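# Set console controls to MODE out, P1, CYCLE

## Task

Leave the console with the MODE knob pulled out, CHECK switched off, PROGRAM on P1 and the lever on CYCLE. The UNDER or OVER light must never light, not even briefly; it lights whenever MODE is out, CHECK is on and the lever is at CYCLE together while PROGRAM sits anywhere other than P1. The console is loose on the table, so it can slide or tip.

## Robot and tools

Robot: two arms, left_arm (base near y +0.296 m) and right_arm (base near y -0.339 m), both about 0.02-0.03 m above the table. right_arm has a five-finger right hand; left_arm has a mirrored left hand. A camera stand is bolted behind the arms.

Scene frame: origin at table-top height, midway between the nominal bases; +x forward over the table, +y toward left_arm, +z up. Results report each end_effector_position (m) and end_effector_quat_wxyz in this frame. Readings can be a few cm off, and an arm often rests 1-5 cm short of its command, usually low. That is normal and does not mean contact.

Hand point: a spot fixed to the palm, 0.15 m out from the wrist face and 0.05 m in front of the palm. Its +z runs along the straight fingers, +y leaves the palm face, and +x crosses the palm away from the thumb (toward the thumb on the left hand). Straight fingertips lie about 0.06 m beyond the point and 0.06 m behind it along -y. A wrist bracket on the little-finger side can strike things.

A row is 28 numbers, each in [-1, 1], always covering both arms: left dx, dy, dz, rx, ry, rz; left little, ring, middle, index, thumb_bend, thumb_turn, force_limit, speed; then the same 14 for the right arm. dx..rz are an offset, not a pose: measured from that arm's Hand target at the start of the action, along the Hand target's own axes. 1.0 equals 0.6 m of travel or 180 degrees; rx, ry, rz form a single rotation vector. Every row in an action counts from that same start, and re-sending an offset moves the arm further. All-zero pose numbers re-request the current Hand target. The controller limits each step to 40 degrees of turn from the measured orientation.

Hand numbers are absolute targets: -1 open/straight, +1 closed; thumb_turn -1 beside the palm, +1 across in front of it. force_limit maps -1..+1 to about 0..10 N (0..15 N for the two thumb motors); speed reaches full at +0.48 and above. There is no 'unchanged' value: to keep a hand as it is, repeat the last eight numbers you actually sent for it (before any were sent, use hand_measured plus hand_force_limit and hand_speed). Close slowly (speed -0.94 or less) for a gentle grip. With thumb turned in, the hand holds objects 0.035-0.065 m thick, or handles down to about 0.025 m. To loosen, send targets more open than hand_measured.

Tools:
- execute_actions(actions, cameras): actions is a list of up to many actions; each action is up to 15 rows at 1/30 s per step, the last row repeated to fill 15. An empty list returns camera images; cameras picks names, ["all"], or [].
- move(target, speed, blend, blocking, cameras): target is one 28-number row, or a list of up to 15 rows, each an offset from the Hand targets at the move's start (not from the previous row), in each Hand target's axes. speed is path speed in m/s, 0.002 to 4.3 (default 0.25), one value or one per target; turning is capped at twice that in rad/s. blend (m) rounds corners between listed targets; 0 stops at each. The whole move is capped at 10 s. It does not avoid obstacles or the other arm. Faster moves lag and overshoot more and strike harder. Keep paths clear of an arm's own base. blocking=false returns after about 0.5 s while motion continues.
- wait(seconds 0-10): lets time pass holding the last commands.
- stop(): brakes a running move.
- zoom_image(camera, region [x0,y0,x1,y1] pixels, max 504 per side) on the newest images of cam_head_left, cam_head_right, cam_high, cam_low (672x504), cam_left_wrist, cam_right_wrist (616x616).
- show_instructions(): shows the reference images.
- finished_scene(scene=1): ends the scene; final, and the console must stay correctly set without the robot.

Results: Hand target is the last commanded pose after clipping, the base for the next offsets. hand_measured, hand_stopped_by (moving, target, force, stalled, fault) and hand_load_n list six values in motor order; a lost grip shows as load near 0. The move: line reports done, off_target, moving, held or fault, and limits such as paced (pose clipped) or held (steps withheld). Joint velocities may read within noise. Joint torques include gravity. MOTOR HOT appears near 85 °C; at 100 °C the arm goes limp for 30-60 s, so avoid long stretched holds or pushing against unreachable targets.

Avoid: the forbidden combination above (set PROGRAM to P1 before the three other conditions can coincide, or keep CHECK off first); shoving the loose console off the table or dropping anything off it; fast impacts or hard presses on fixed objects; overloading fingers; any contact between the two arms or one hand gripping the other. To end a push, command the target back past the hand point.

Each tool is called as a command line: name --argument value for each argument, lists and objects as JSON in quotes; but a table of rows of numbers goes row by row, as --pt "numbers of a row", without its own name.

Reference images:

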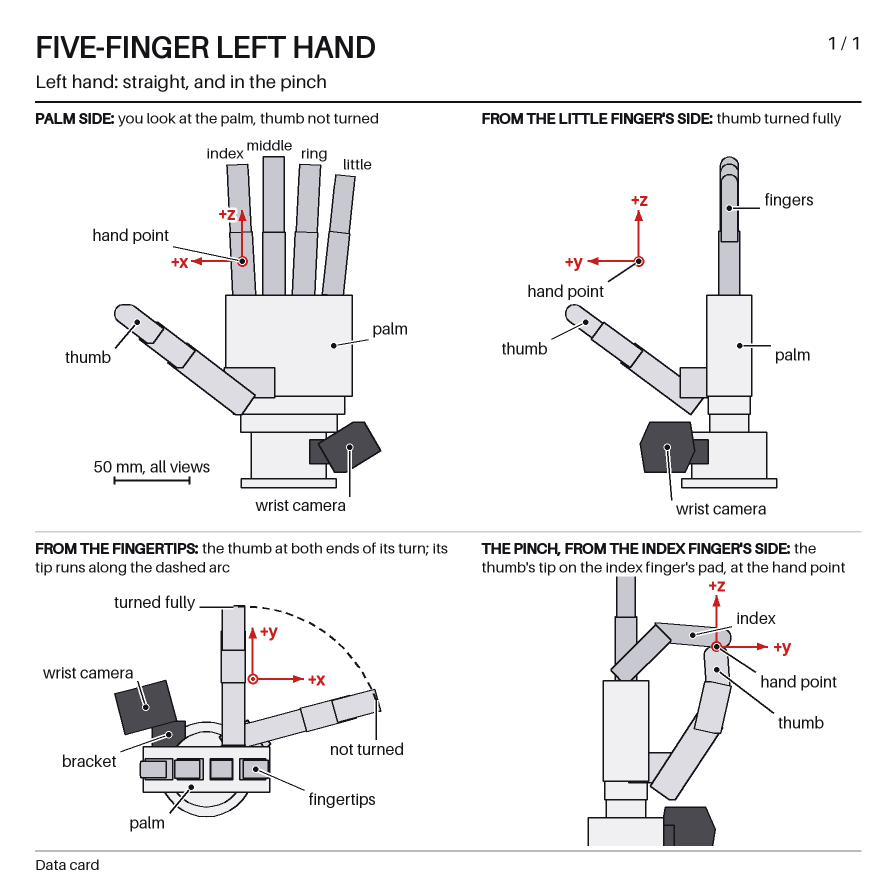

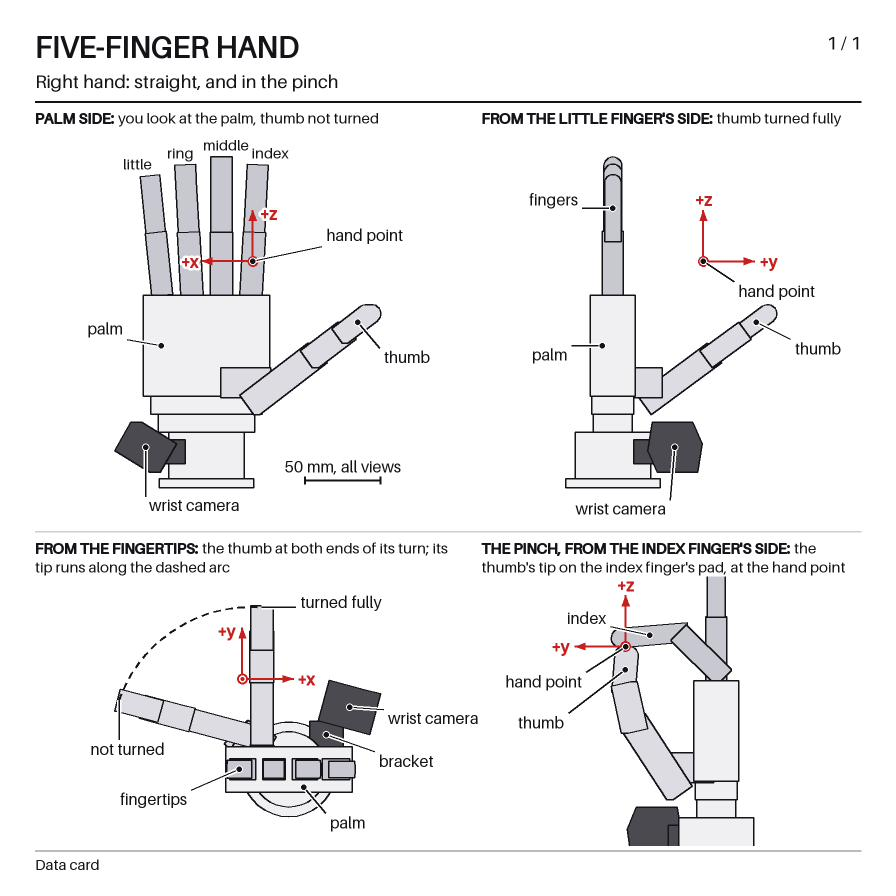

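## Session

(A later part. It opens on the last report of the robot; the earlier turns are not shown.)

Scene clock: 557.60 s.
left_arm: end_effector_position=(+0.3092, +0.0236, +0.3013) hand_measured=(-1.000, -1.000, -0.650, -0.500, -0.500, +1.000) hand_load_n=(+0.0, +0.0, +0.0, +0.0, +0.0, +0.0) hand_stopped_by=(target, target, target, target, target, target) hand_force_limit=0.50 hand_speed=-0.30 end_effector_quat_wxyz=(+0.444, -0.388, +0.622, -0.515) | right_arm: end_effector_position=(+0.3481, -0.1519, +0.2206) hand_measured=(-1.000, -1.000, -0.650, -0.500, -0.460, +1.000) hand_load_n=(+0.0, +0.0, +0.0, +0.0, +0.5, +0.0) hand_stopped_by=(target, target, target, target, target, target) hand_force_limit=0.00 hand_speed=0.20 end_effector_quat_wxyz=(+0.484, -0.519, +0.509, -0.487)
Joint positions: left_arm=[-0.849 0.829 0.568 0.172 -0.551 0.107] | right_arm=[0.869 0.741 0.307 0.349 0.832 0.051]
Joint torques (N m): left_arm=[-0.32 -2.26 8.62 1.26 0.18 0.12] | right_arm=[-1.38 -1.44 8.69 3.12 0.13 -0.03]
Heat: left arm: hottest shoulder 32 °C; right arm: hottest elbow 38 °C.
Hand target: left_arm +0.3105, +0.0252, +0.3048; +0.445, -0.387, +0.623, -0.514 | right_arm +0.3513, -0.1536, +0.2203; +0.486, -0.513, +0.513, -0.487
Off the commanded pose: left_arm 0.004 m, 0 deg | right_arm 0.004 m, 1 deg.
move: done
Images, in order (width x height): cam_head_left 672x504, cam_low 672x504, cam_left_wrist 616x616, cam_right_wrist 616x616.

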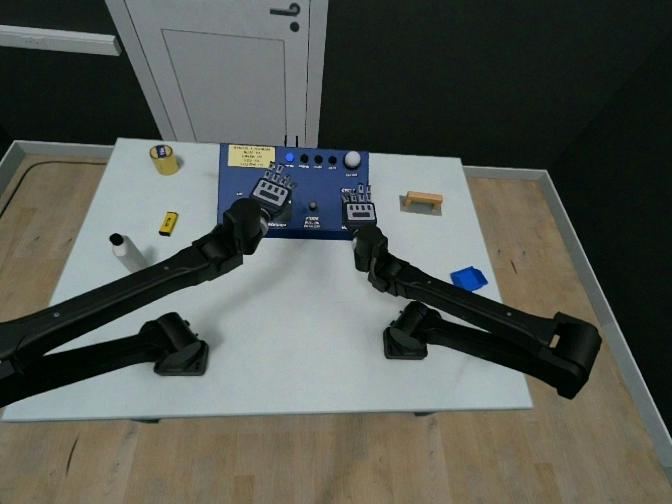

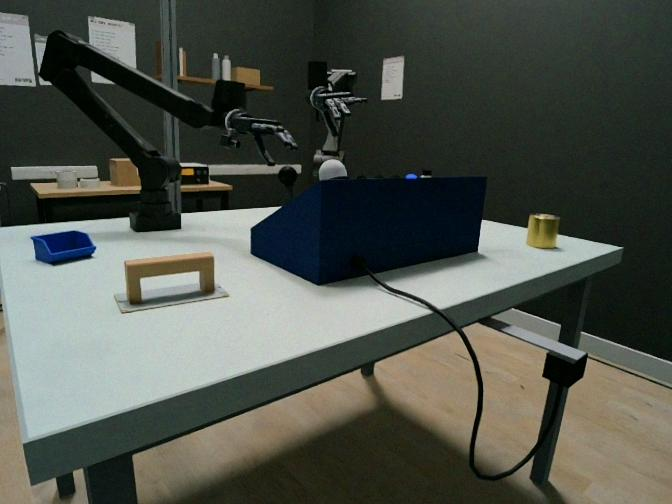

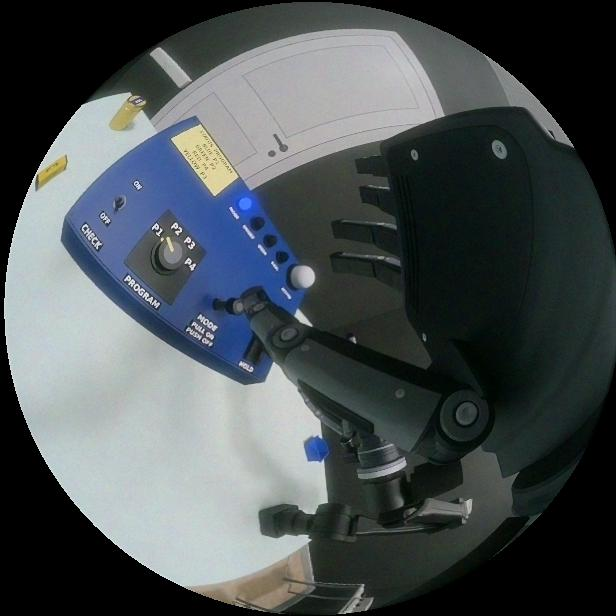

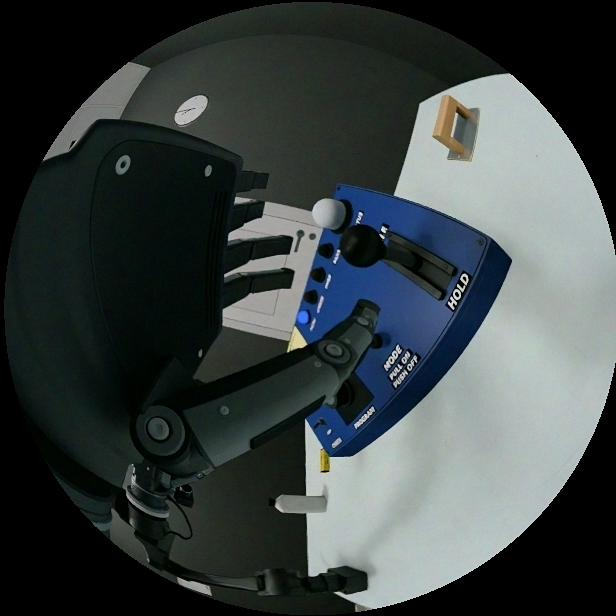

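move --target '[0, 0, 0, 0, 0, 0, -1, -1, -0.65, -0.5, -0.5, 1, 0.5, -0.3, 0.0267, 0.065, 0.0225, 0, 0, 0, -1, -1, -0.65, -0.5, -0.46, 1, 0, 0.2]' --speed 0.12 --cameras '["cam_right_wrist", "cam_left_wrist", "cam_high", "cam_low"]'

zoom_image --camera "cam_right_wrist" --region '[200, 160, 480, 430]'

zoom_image --camera "cam_low" --region '[230, 80, 400, 220]'

zoom_image --camera "cam_high" --region '[290, 110, 430, 230]'

Scene clock: 565.77 s.
left_arm: end_effector_position=(+0.3092, +0.0236, +0.3013) hand_measured=(-1.000, -1.000, -0.650, -0.500, -0.500, +1.000) hand_load_n=(+0.0, -0.5, +0.0, +0.0, +0.0, +0.0) hand_stopped_by=(target, target, target, target, target, target) hand_force_limit=0.50 hand_speed=-0.30 end_effector_quat_wxyz=(+0.444, -0.388, +0.622, -0.515) | right_arm: end_effector_position=(+0.3600, -0.1667, +0.1814) hand_measured=(-1.000, -1.000, -0.650, -0.500, -0.460, +1.000) hand_load_n=(+0.0, +0.0, +0.0, +0.0, +0.0, +0.0) hand_stopped_by=(target, target, target, target, target, target) hand_force_limit=0.00 hand_speed=0.20 end_effector_quat_wxyz=(+0.487, -0.516, +0.512, -0.484)
Joint positions: left_arm=[-0.849 0.829 0.568 0.172 -0.551 0.107] | right_arm=[0.775 0.85 0.223 0.549 0.74 0.051]
Joint torques (N m): left_arm=[-0.5 -1.85 8.72 1.39 0.21 0.11] | right_arm=[-1.38 -1.79 7.88 3.17 0.12 -0.13]
Heat: left arm: hottest shoulder 31 °C; right arm: hottest elbow 37 °C.
Hand target: left_arm +0.3105, +0.0252, +0.3048; +0.445, -0.387, +0.623, -0.514 | right_arm +0.3628, -0.1696, +0.1808; +0.486, -0.513, +0.513, -0.487
Off the commanded pose: left_arm 0.004 m, 0 deg | right_arm 0.004 m, 1 deg.
move: done
Images, in order (width x height): cam_high 672x504, cam_low 672x504, cam_left_wrist 616x616, cam_right_wrist 616x616.

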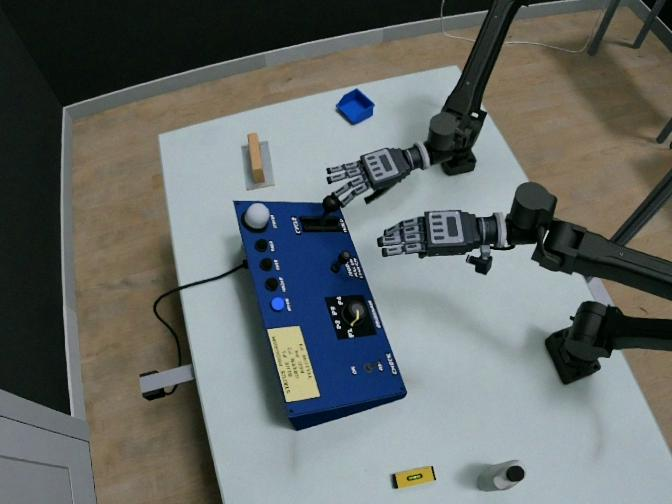

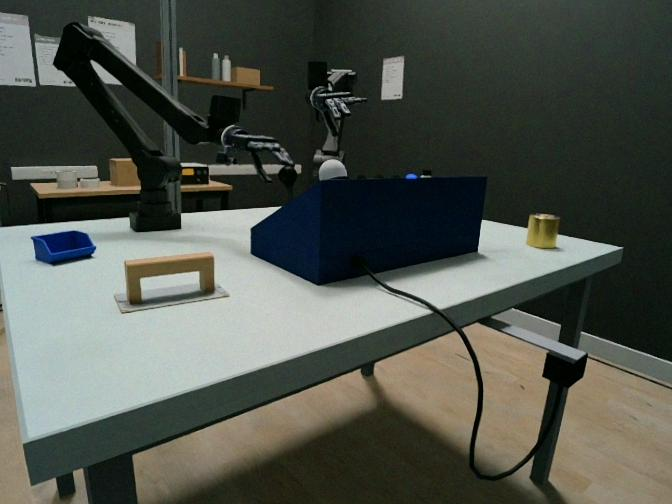

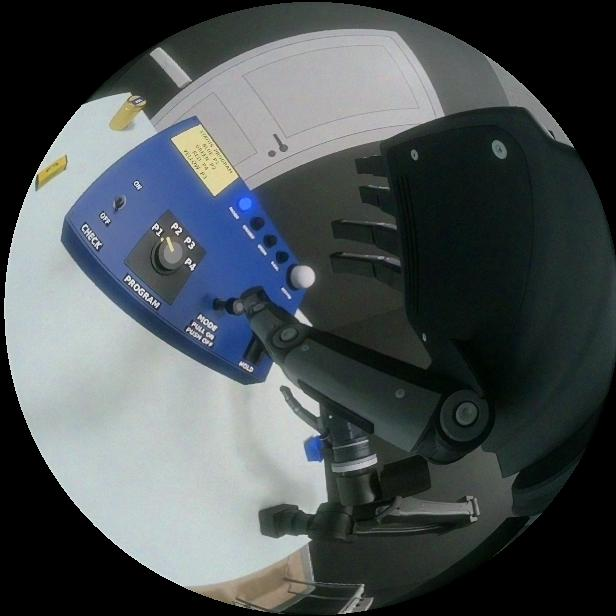

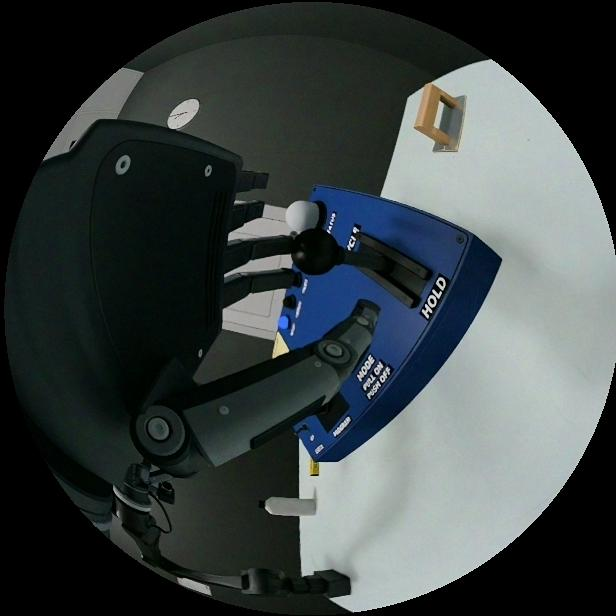

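Scaled by 1.800 from the camera's 616x616 image, which has a finer 880x880 frame.

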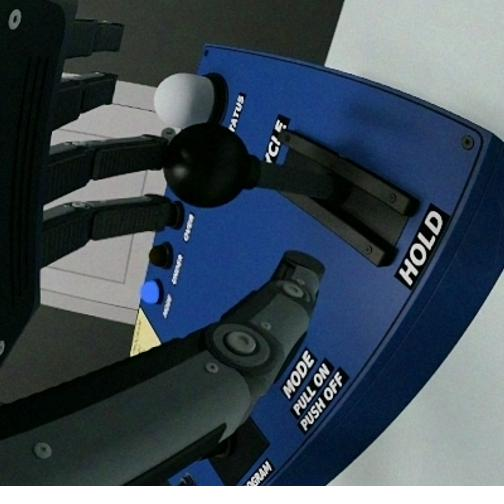

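Scaled by 2.965 from the camera's 672x504 image, which has a finer 960x720 frame.

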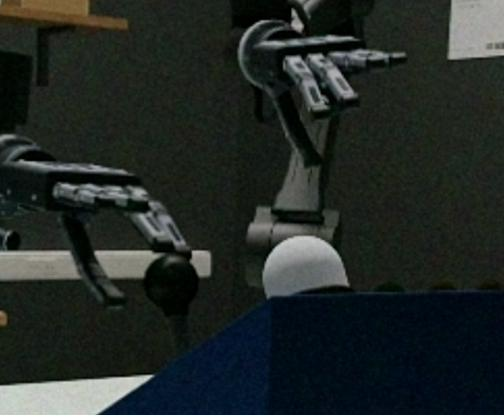

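Scaled by 3.600 from the camera's 672x504 image, which has a finer 960x720 frame.

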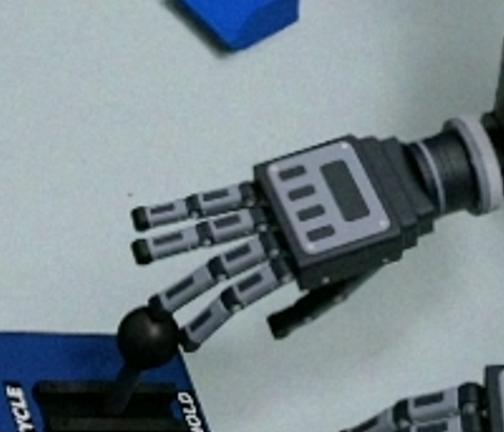

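move --pt "0 0 0 0 0 0 -1 -1 -0.65 -0.5 -0.5 1 0.5 -0.3 0 -0.01 0 0 0 0 -1 -1 -1 -1 -0.46 1 0 0.2" --pt "0 0 0 0 0 0 -1 -1 -0.65 -0.5 -0.5 1 0.5 -0.3 0.0083 -0.0067 0.06 0 0 0 -1 -1 -1 -1 -0.46 1 0 0.2" --speed 0.1 --cameras '["cam_right_wrist", "cam_left_wrist", "cam_high", "cam_low"]'

zoom_image --camera "cam_right_wrist" --region '[200, 160, 480, 430]'

zoom_image --camera "cam_low" --region '[230, 80, 400, 220]'

zoom_image --camera "cam_high" --region '[290, 110, 430, 230]'

Scene clock: 583.97 s.
left_arm: end_effector_position=(+0.3092, +0.0236, +0.3013) hand_measured=(-1.000, -1.000, -0.650, -0.500, -0.500, +1.000) hand_load_n=(-0.5, +0.0, +0.0, +0.0, +0.0, +0.0) hand_stopped_by=(target, target, target, target, target, target) hand_force_limit=0.50 hand_speed=-0.30 end_effector_quat_wxyz=(+0.444, -0.388, +0.622, -0.515) | right_arm: end_effector_position=(+0.3849, -0.1784, +0.1639) hand_measured=(-1.000, -1.000, -1.000, -1.000, -0.460, +1.000) hand_load_n=(-0.5, -0.5, +0.0, +0.0, +0.0, +0.0) hand_stopped_by=(target, target, target, target, target, target) hand_force_limit=0.00 hand_speed=0.20 end_effector_quat_wxyz=(-0.476, +0.526, -0.517, +0.479)
Joint positions: left_arm=[-0.849 0.829 0.568 0.172 -0.551 0.107] | right_arm=[0.656 0.962 0.237 0.616 0.62 0.051]
Joint torques (N m): left_arm=[-0.32 -1.61 8.57 1.4 0.19 0.13] | right_arm=[-1.32 -2.67 10.8 3.25 0.12 -0.24]
Heat: left arm: hottest elbow 31 °C; right arm: hottest elbow 35 °C.
Hand target: left_arm +0.3105, +0.0252, +0.3048; +0.445, -0.387, +0.623, -0.514 | right_arm +0.3989, -0.1747, +0.1826; -0.486, +0.513, -0.513, +0.487
Off the commanded pose: left_arm 0.004 m, 0 deg | right_arm 0.024 m, 2 deg.
move: off_target (right_arm)
Images, in order (width x height): cam_high 672x504, cam_low 672x504, cam_left_wrist 616x616, cam_right_wrist 616x616.

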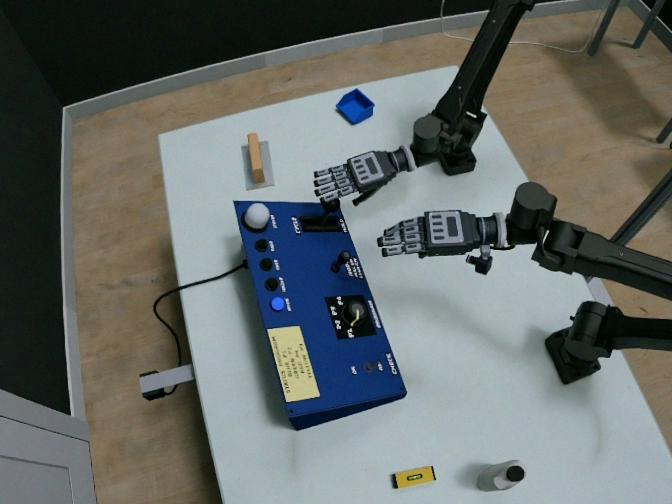

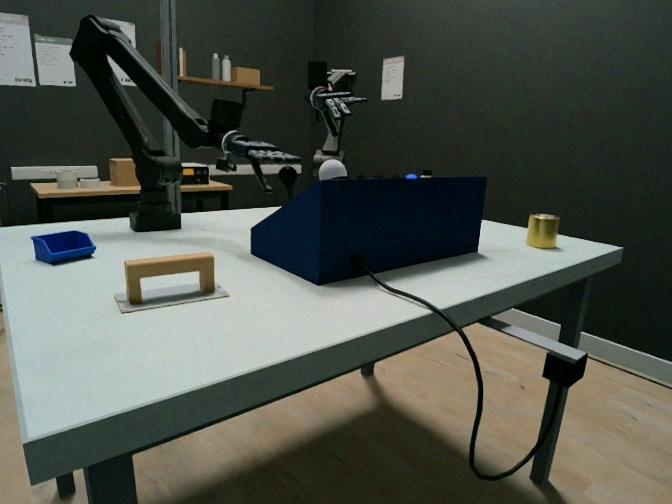

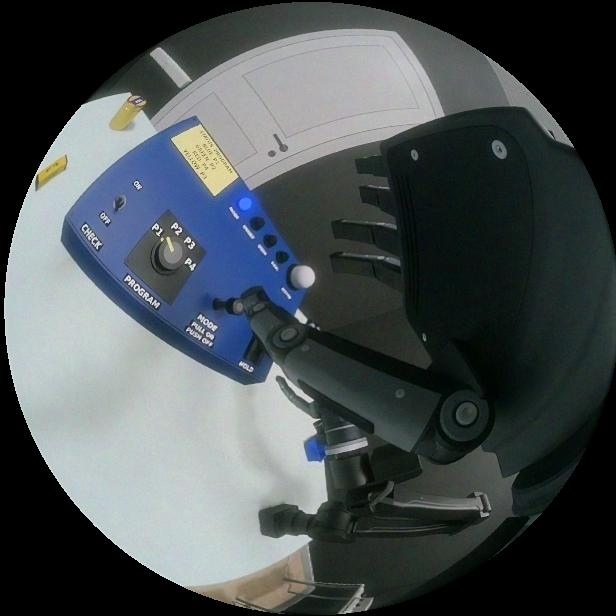

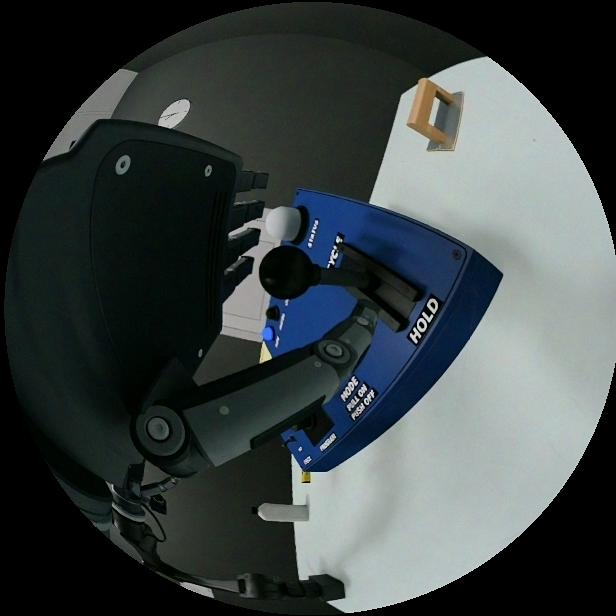

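Scaled by 1.800 from the camera's 616x616 image, which has a finer 880x880 frame.

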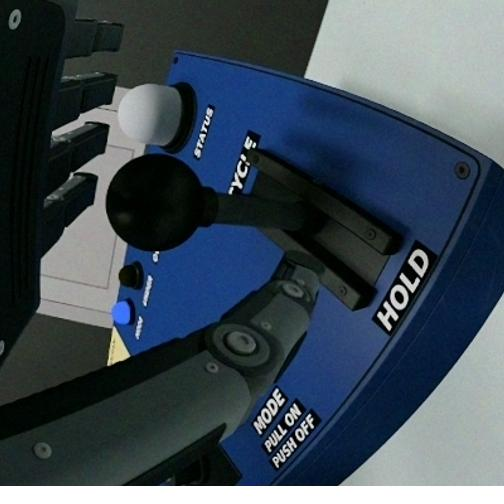

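Scaled by 2.965 from the camera's 672x504 image, which has a finer 960x720 frame.

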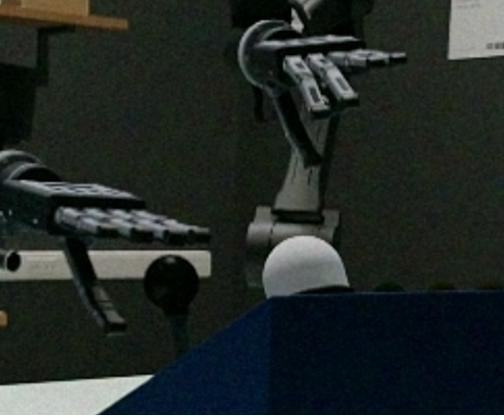

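Scaled by 3.600 from the camera's 672x504 image, which has a finer 960x720 frame.

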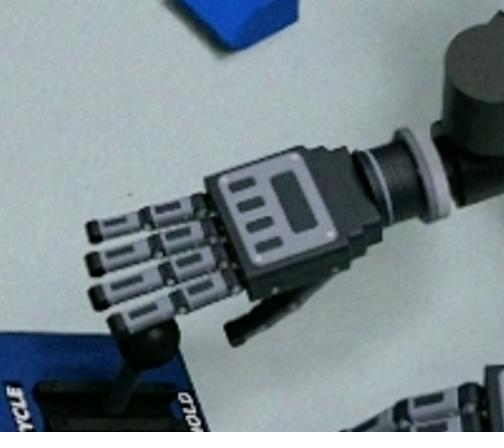

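move --target '[0, 0, 0, 0, 0, 0, -1, -1, -0.65, -0.5, -0.5, 1, 0.5, -0.3, 0, -0.035, 0.018, 0, 0, 0, -1, -1, -1, -1, -0.46, 1, 0, 0.2]' --speed 0.1 --cameras '["cam_right_wrist", "cam_high", "cam_low"]'

zoom_image --camera "cam_right_wrist" --region '[200, 160, 480, 430]'

zoom_image --camera "cam_low" --region '[230, 80, 400, 220]'

zoom_image --camera "cam_high" --region '[290, 110, 430, 230]'

Scene clock: 593.37 s.
left_arm: end_effector_position=(+0.3092, +0.0236, +0.3013) hand_measured=(-1.000, -1.000, -0.650, -0.500, -0.500, +1.000) hand_load_n=(+0.0, +0.0, +0.0, +0.0, +0.0, +0.0) hand_stopped_by=(target, target, target, target, target, target) hand_force_limit=0.50 hand_speed=-0.30 end_effector_quat_wxyz=(+0.444, -0.388, +0.622, -0.515) | right_arm: end_effector_position=(+0.3996, -0.1757, +0.1844) hand_measured=(-1.000, -1.000, -1.000, -1.000, -0.460, +1.000) hand_load_n=(+0.0, -0.5, +0.0, +0.0, +0.0, +0.0) hand_stopped_by=(target, target, target, target, target, target) hand_force_limit=0.00 hand_speed=0.20 end_effector_quat_wxyz=(-0.481, +0.521, -0.516, +0.480)
Joint positions: left_arm=[-0.849 0.829 0.568 0.172 -0.551 0.107] | right_arm=[0.627 0.953 0.291 0.57 0.592 0.048]
Joint torques (N m): left_arm=[-0.73 -1.67 8.72 1.33 0.2 0.11] | right_arm=[-1.55 -4.19 11.23 2.03 0.11 -0.24]
Heat: left arm: hottest elbow 31 °C; right arm: hottest elbow 36 °C.
Hand target: left_arm +0.3105, +0.0252, +0.3048; +0.445, -0.387, +0.623, -0.514 | right_arm +0.4108, -0.1747, +0.2033; -0.486, +0.513, -0.513, +0.487
Off the commanded pose: left_arm 0.004 m, 0 deg | right_arm 0.022 m, 1 deg.
move: off_target (right_arm)
Images, in order (width x height): cam_high 672x504, cam_low 672x504, cam_right_wrist 616x616.

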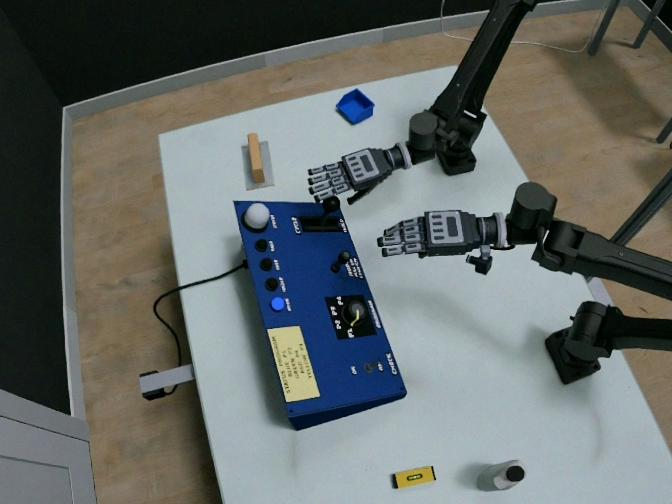

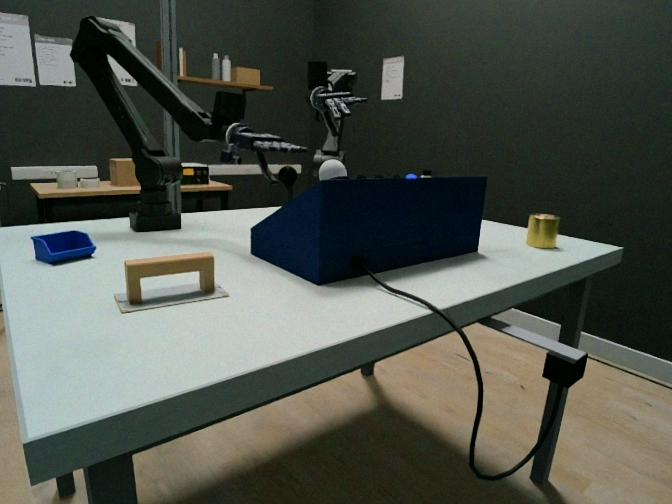

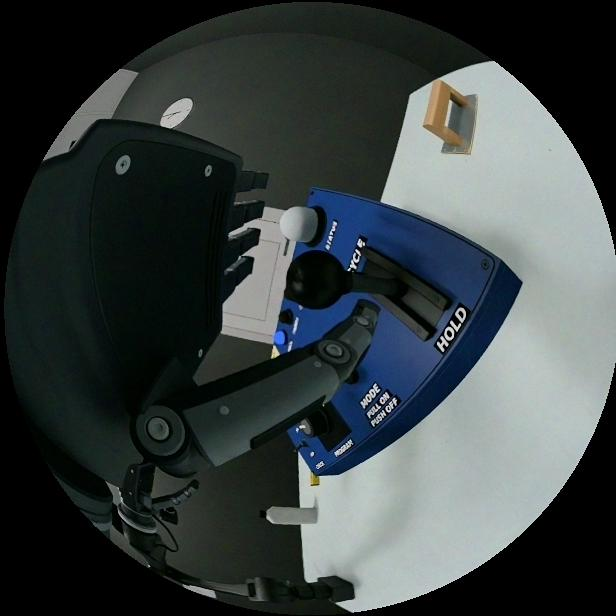

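Scaled by 1.800 from the camera's 616x616 image, which has a finer 880x880 frame.

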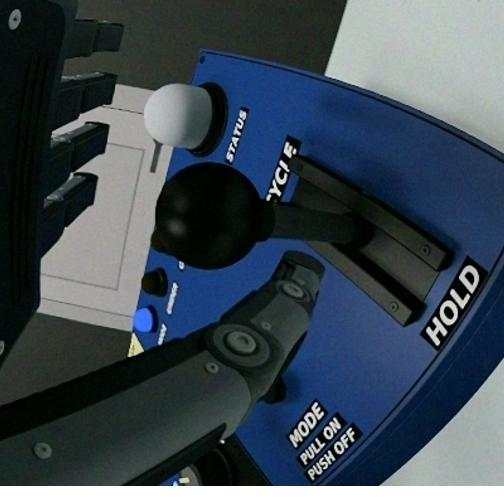

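Scaled by 2.965 from the camera's 672x504 image, which has a finer 960x720 frame.

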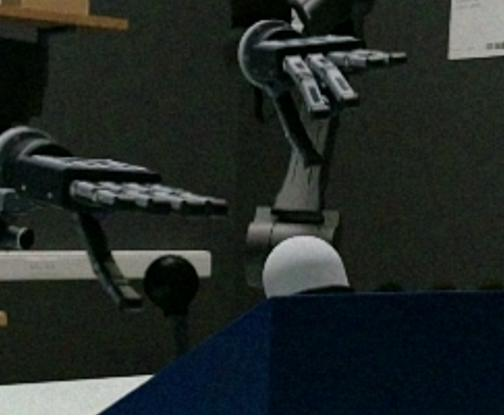

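Scaled by 3.600 from the camera's 672x504 image, which has a finer 960x720 frame.

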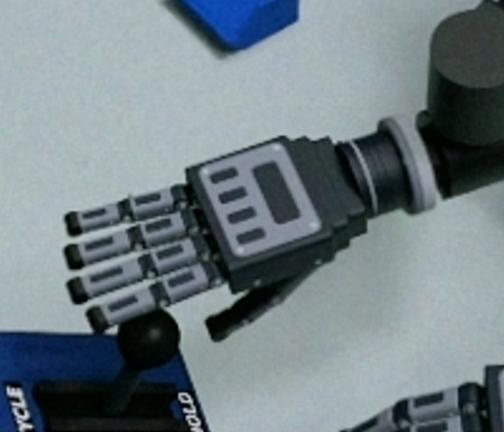

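move --target '[0, 0, 0, 0, 0, 0, -1, -1, -0.65, -0.5, -0.5, 1, 0.5, -0.3, 0, 0, 0, 0, 0, 0, -1, -1, 0.0, 0.15, -0.2, 1, -0.3, -0.7]' --speed 0.1 --cameras '["cam_right_wrist", "cam_high", "cam_low"]'

zoom_image --camera "cam_right_wrist" --region '[200, 160, 480, 430]'

zoom_image --camera "cam_low" --region '[230, 80, 400, 220]'

Scene clock: 598.97 s.
left_arm: end_effector_position=(+0.3092, +0.0236, +0.3013) hand_measured=(-1.000, -1.000, -0.650, -0.500, -0.500, +1.000) hand_load_n=(+0.0, +0.0, +0.0, +0.0, +0.0, +0.0) hand_stopped_by=(target, target, target, target, target, target) hand_force_limit=0.50 hand_speed=-0.30 end_effector_quat_wxyz=(+0.444, -0.388, +0.622, -0.515) | right_arm: end_effector_position=(+0.4029, -0.1740, +0.1916) hand_measured=(-1.000, -1.000, -0.202, -0.200, -0.202, +1.000) hand_load_n=(+0.0, +0.0, +12.0, +5.0, +13.0, +0.0) hand_stopped_by=(target, target, force, force, target, target) hand_force_limit=-0.30 hand_speed=-0.70 end_effector_quat_wxyz=(+0.486, -0.517, +0.516, -0.481)
Joint positions: left_arm=[-0.849 0.829 0.568 0.172 -0.551 0.107] | right_arm=[0.626 0.952 0.303 0.57 0.59 0.048]
Joint torques (N m): left_arm=[0.03 -1.49 8.76 1.42 0.21 0.11] | right_arm=[-1.38 -3.9 10.3 2.1 0.12 -0.23]
Heat: left arm: hottest elbow 31 °C; right arm: hottest elbow 36 °C.
Hand target: left_arm +0.3105, +0.0252, +0.3048; +0.445, -0.387, +0.623, -0.514 | right_arm +0.4108, -0.1746, +0.2032; +0.486, -0.513, +0.513, -0.487
Off the commanded pose: left_arm 0.004 m, 0 deg | right_arm 0.014 m, 1 deg.
move: off_target (right_arm)
Images, in order (width x height): cam_high 672x504, cam_low 672x504, cam_right_wrist 616x616.

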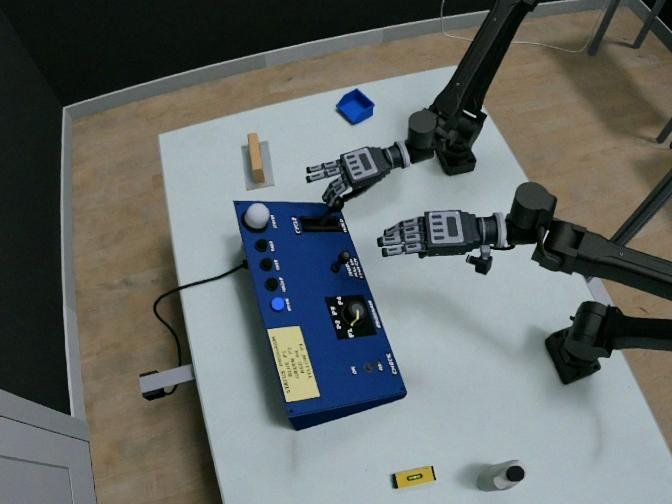

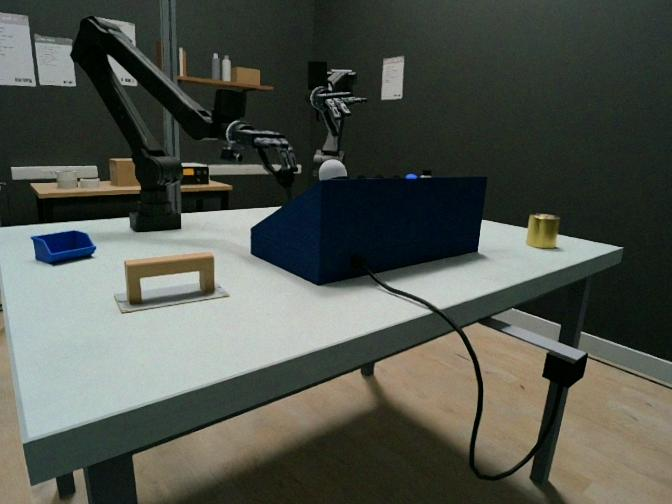

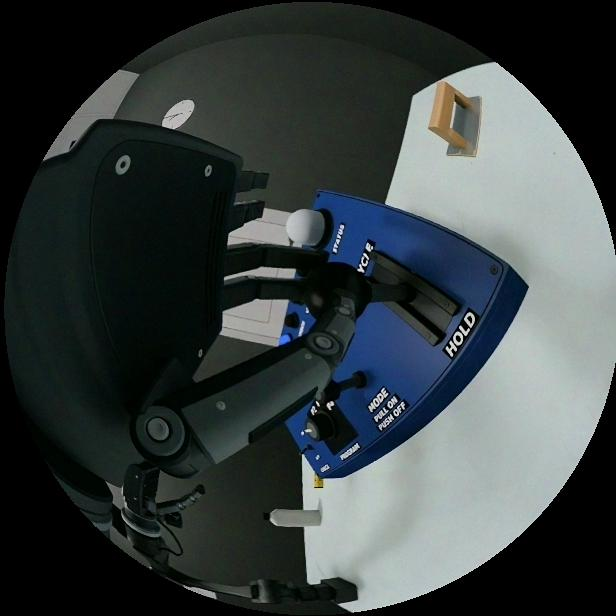

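Scaled by 1.800 from the camera's 616x616 image, which has a finer 880x880 frame.

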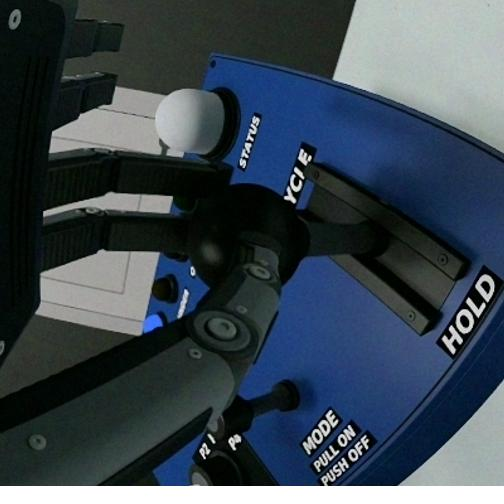

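Scaled by 2.965 from the camera's 672x504 image, which has a finer 960x720 frame.

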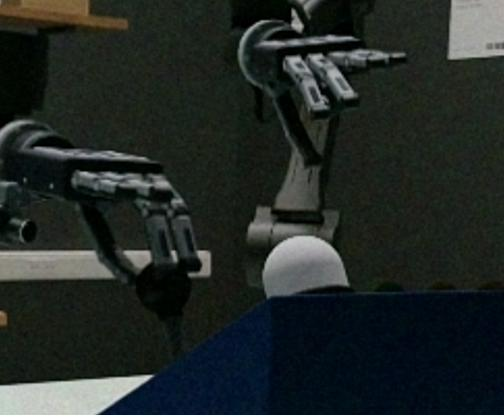

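execute_actions --actions '[]'

zoom_image --camera "cam_low" --region '[230, 80, 400, 220]'

zoom_image --camera "cam_right_wrist" --region '[150, 120, 550, 450]'

Scene clock: 608.50 s.
left_arm: end_effector_position=(+0.3092, +0.0236, +0.3013) hand_measured=(-1.000, -1.000, -0.650, -0.500, -0.500, +1.000) hand_load_n=(+0.0, +0.0, +0.0, +0.0, +0.0, +0.0) hand_stopped_by=(target, target, target, target, target, target) hand_force_limit=0.50 hand_speed=-0.30 end_effector_quat_wxyz=(+0.444, -0.388, +0.622, -0.515) | right_arm: end_effector_position=(+0.4029, -0.1740, +0.1916) hand_measured=(-1.000, -1.000, -0.202, -0.200, -0.202, +1.000) hand_load_n=(+0.0, +0.0, +12.0, +5.0, +13.0, +0.5) hand_stopped_by=(target, target, force, force, target, target) hand_force_limit=-0.30 hand_speed=-0.70 end_effector_quat_wxyz=(+0.486, -0.517, +0.516, -0.481)
Joint positions: left_arm=[-0.849 0.829 0.568 0.172 -0.551 0.107] | right_arm=[0.626 0.952 0.303 0.57 0.59 0.048]
Joint velocities: within noise
Joint torques (N m): left_arm=[-0.38 -2.02 8.51 1.4 0.19 0.09] | right_arm=[-1.32 -3.9 10.32 2.1 0.12 -0.23]
Heat: left arm: hottest elbow 31 °C; right arm: hottest elbow 36 °C.
Hand target: left_arm +0.3105, +0.0252, +0.3048; +0.445, -0.387, +0.623, -0.514 | right_arm +0.4108, -0.1746, +0.2032; +0.486, -0.513, +0.513, -0.487
Off the commanded pose: left_arm 0.004 m, 0 deg | right_arm 0.014 m, 1 deg.

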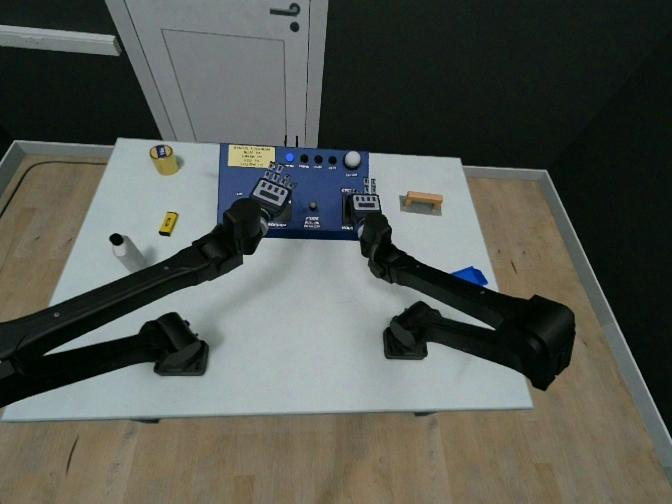

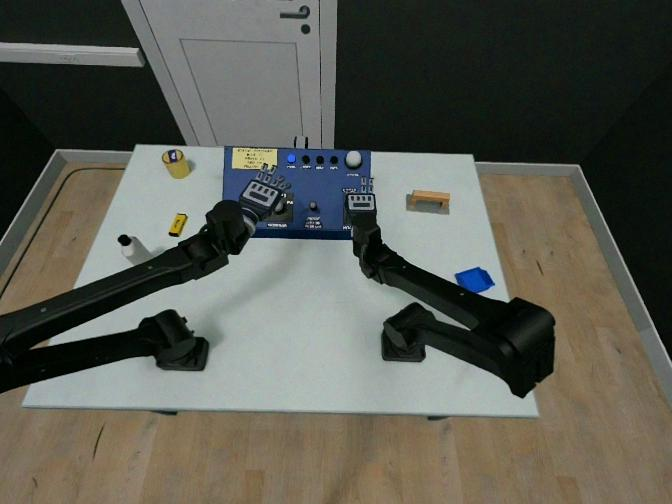

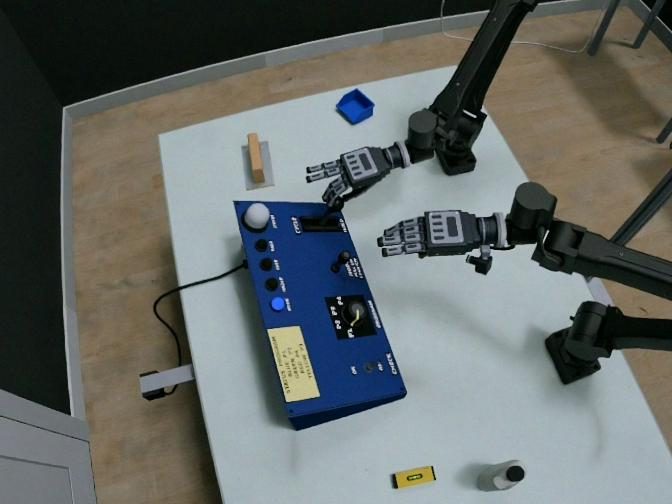

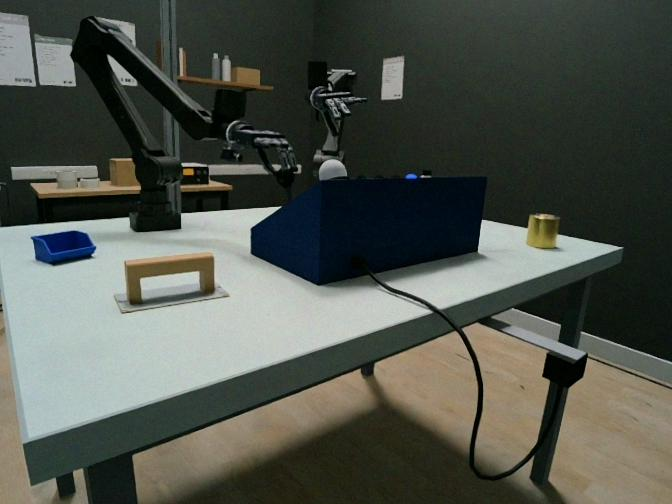

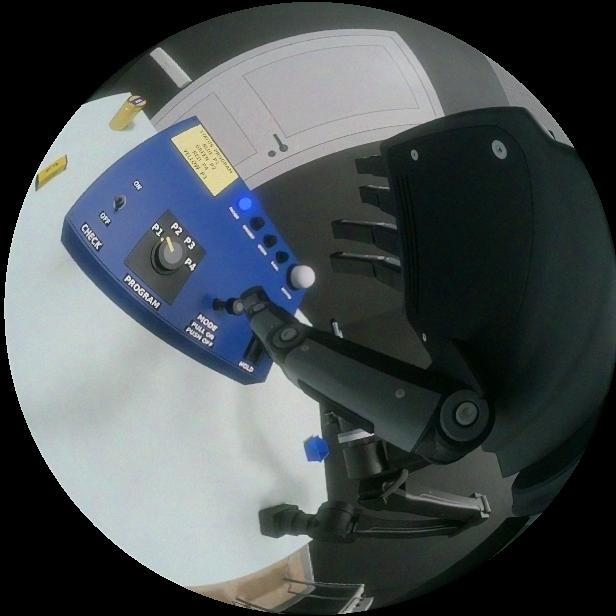

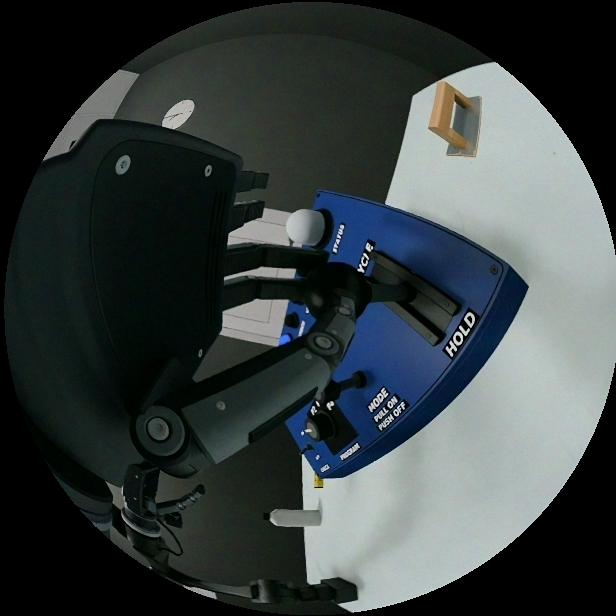

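Scaled by 2.965 from the camera's 672x504 image, which has a finer 960x720 frame.

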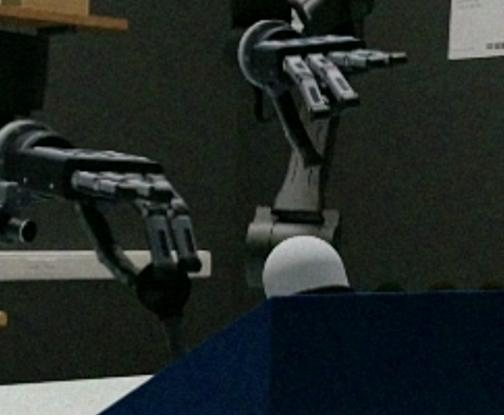

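Scaled by 1.260 from the camera's 616x616 image, which has a finer 880x880 frame.

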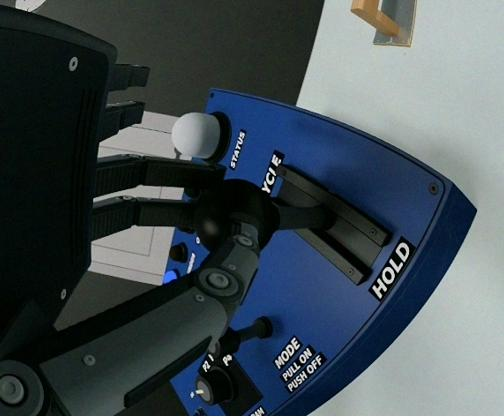

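zoom_image --camera "cam_high" --region '[220, 130, 420, 290]'

Scaled by 2.520 from the camera's 672x504 image, which has a finer 960x720 frame.

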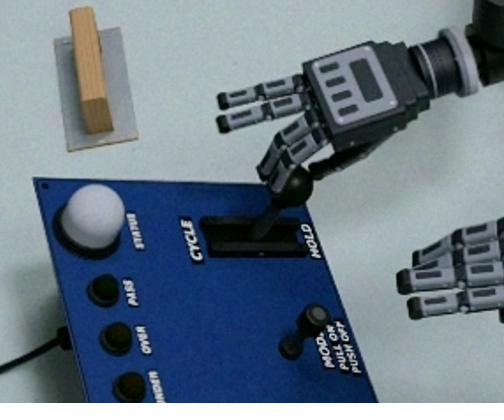

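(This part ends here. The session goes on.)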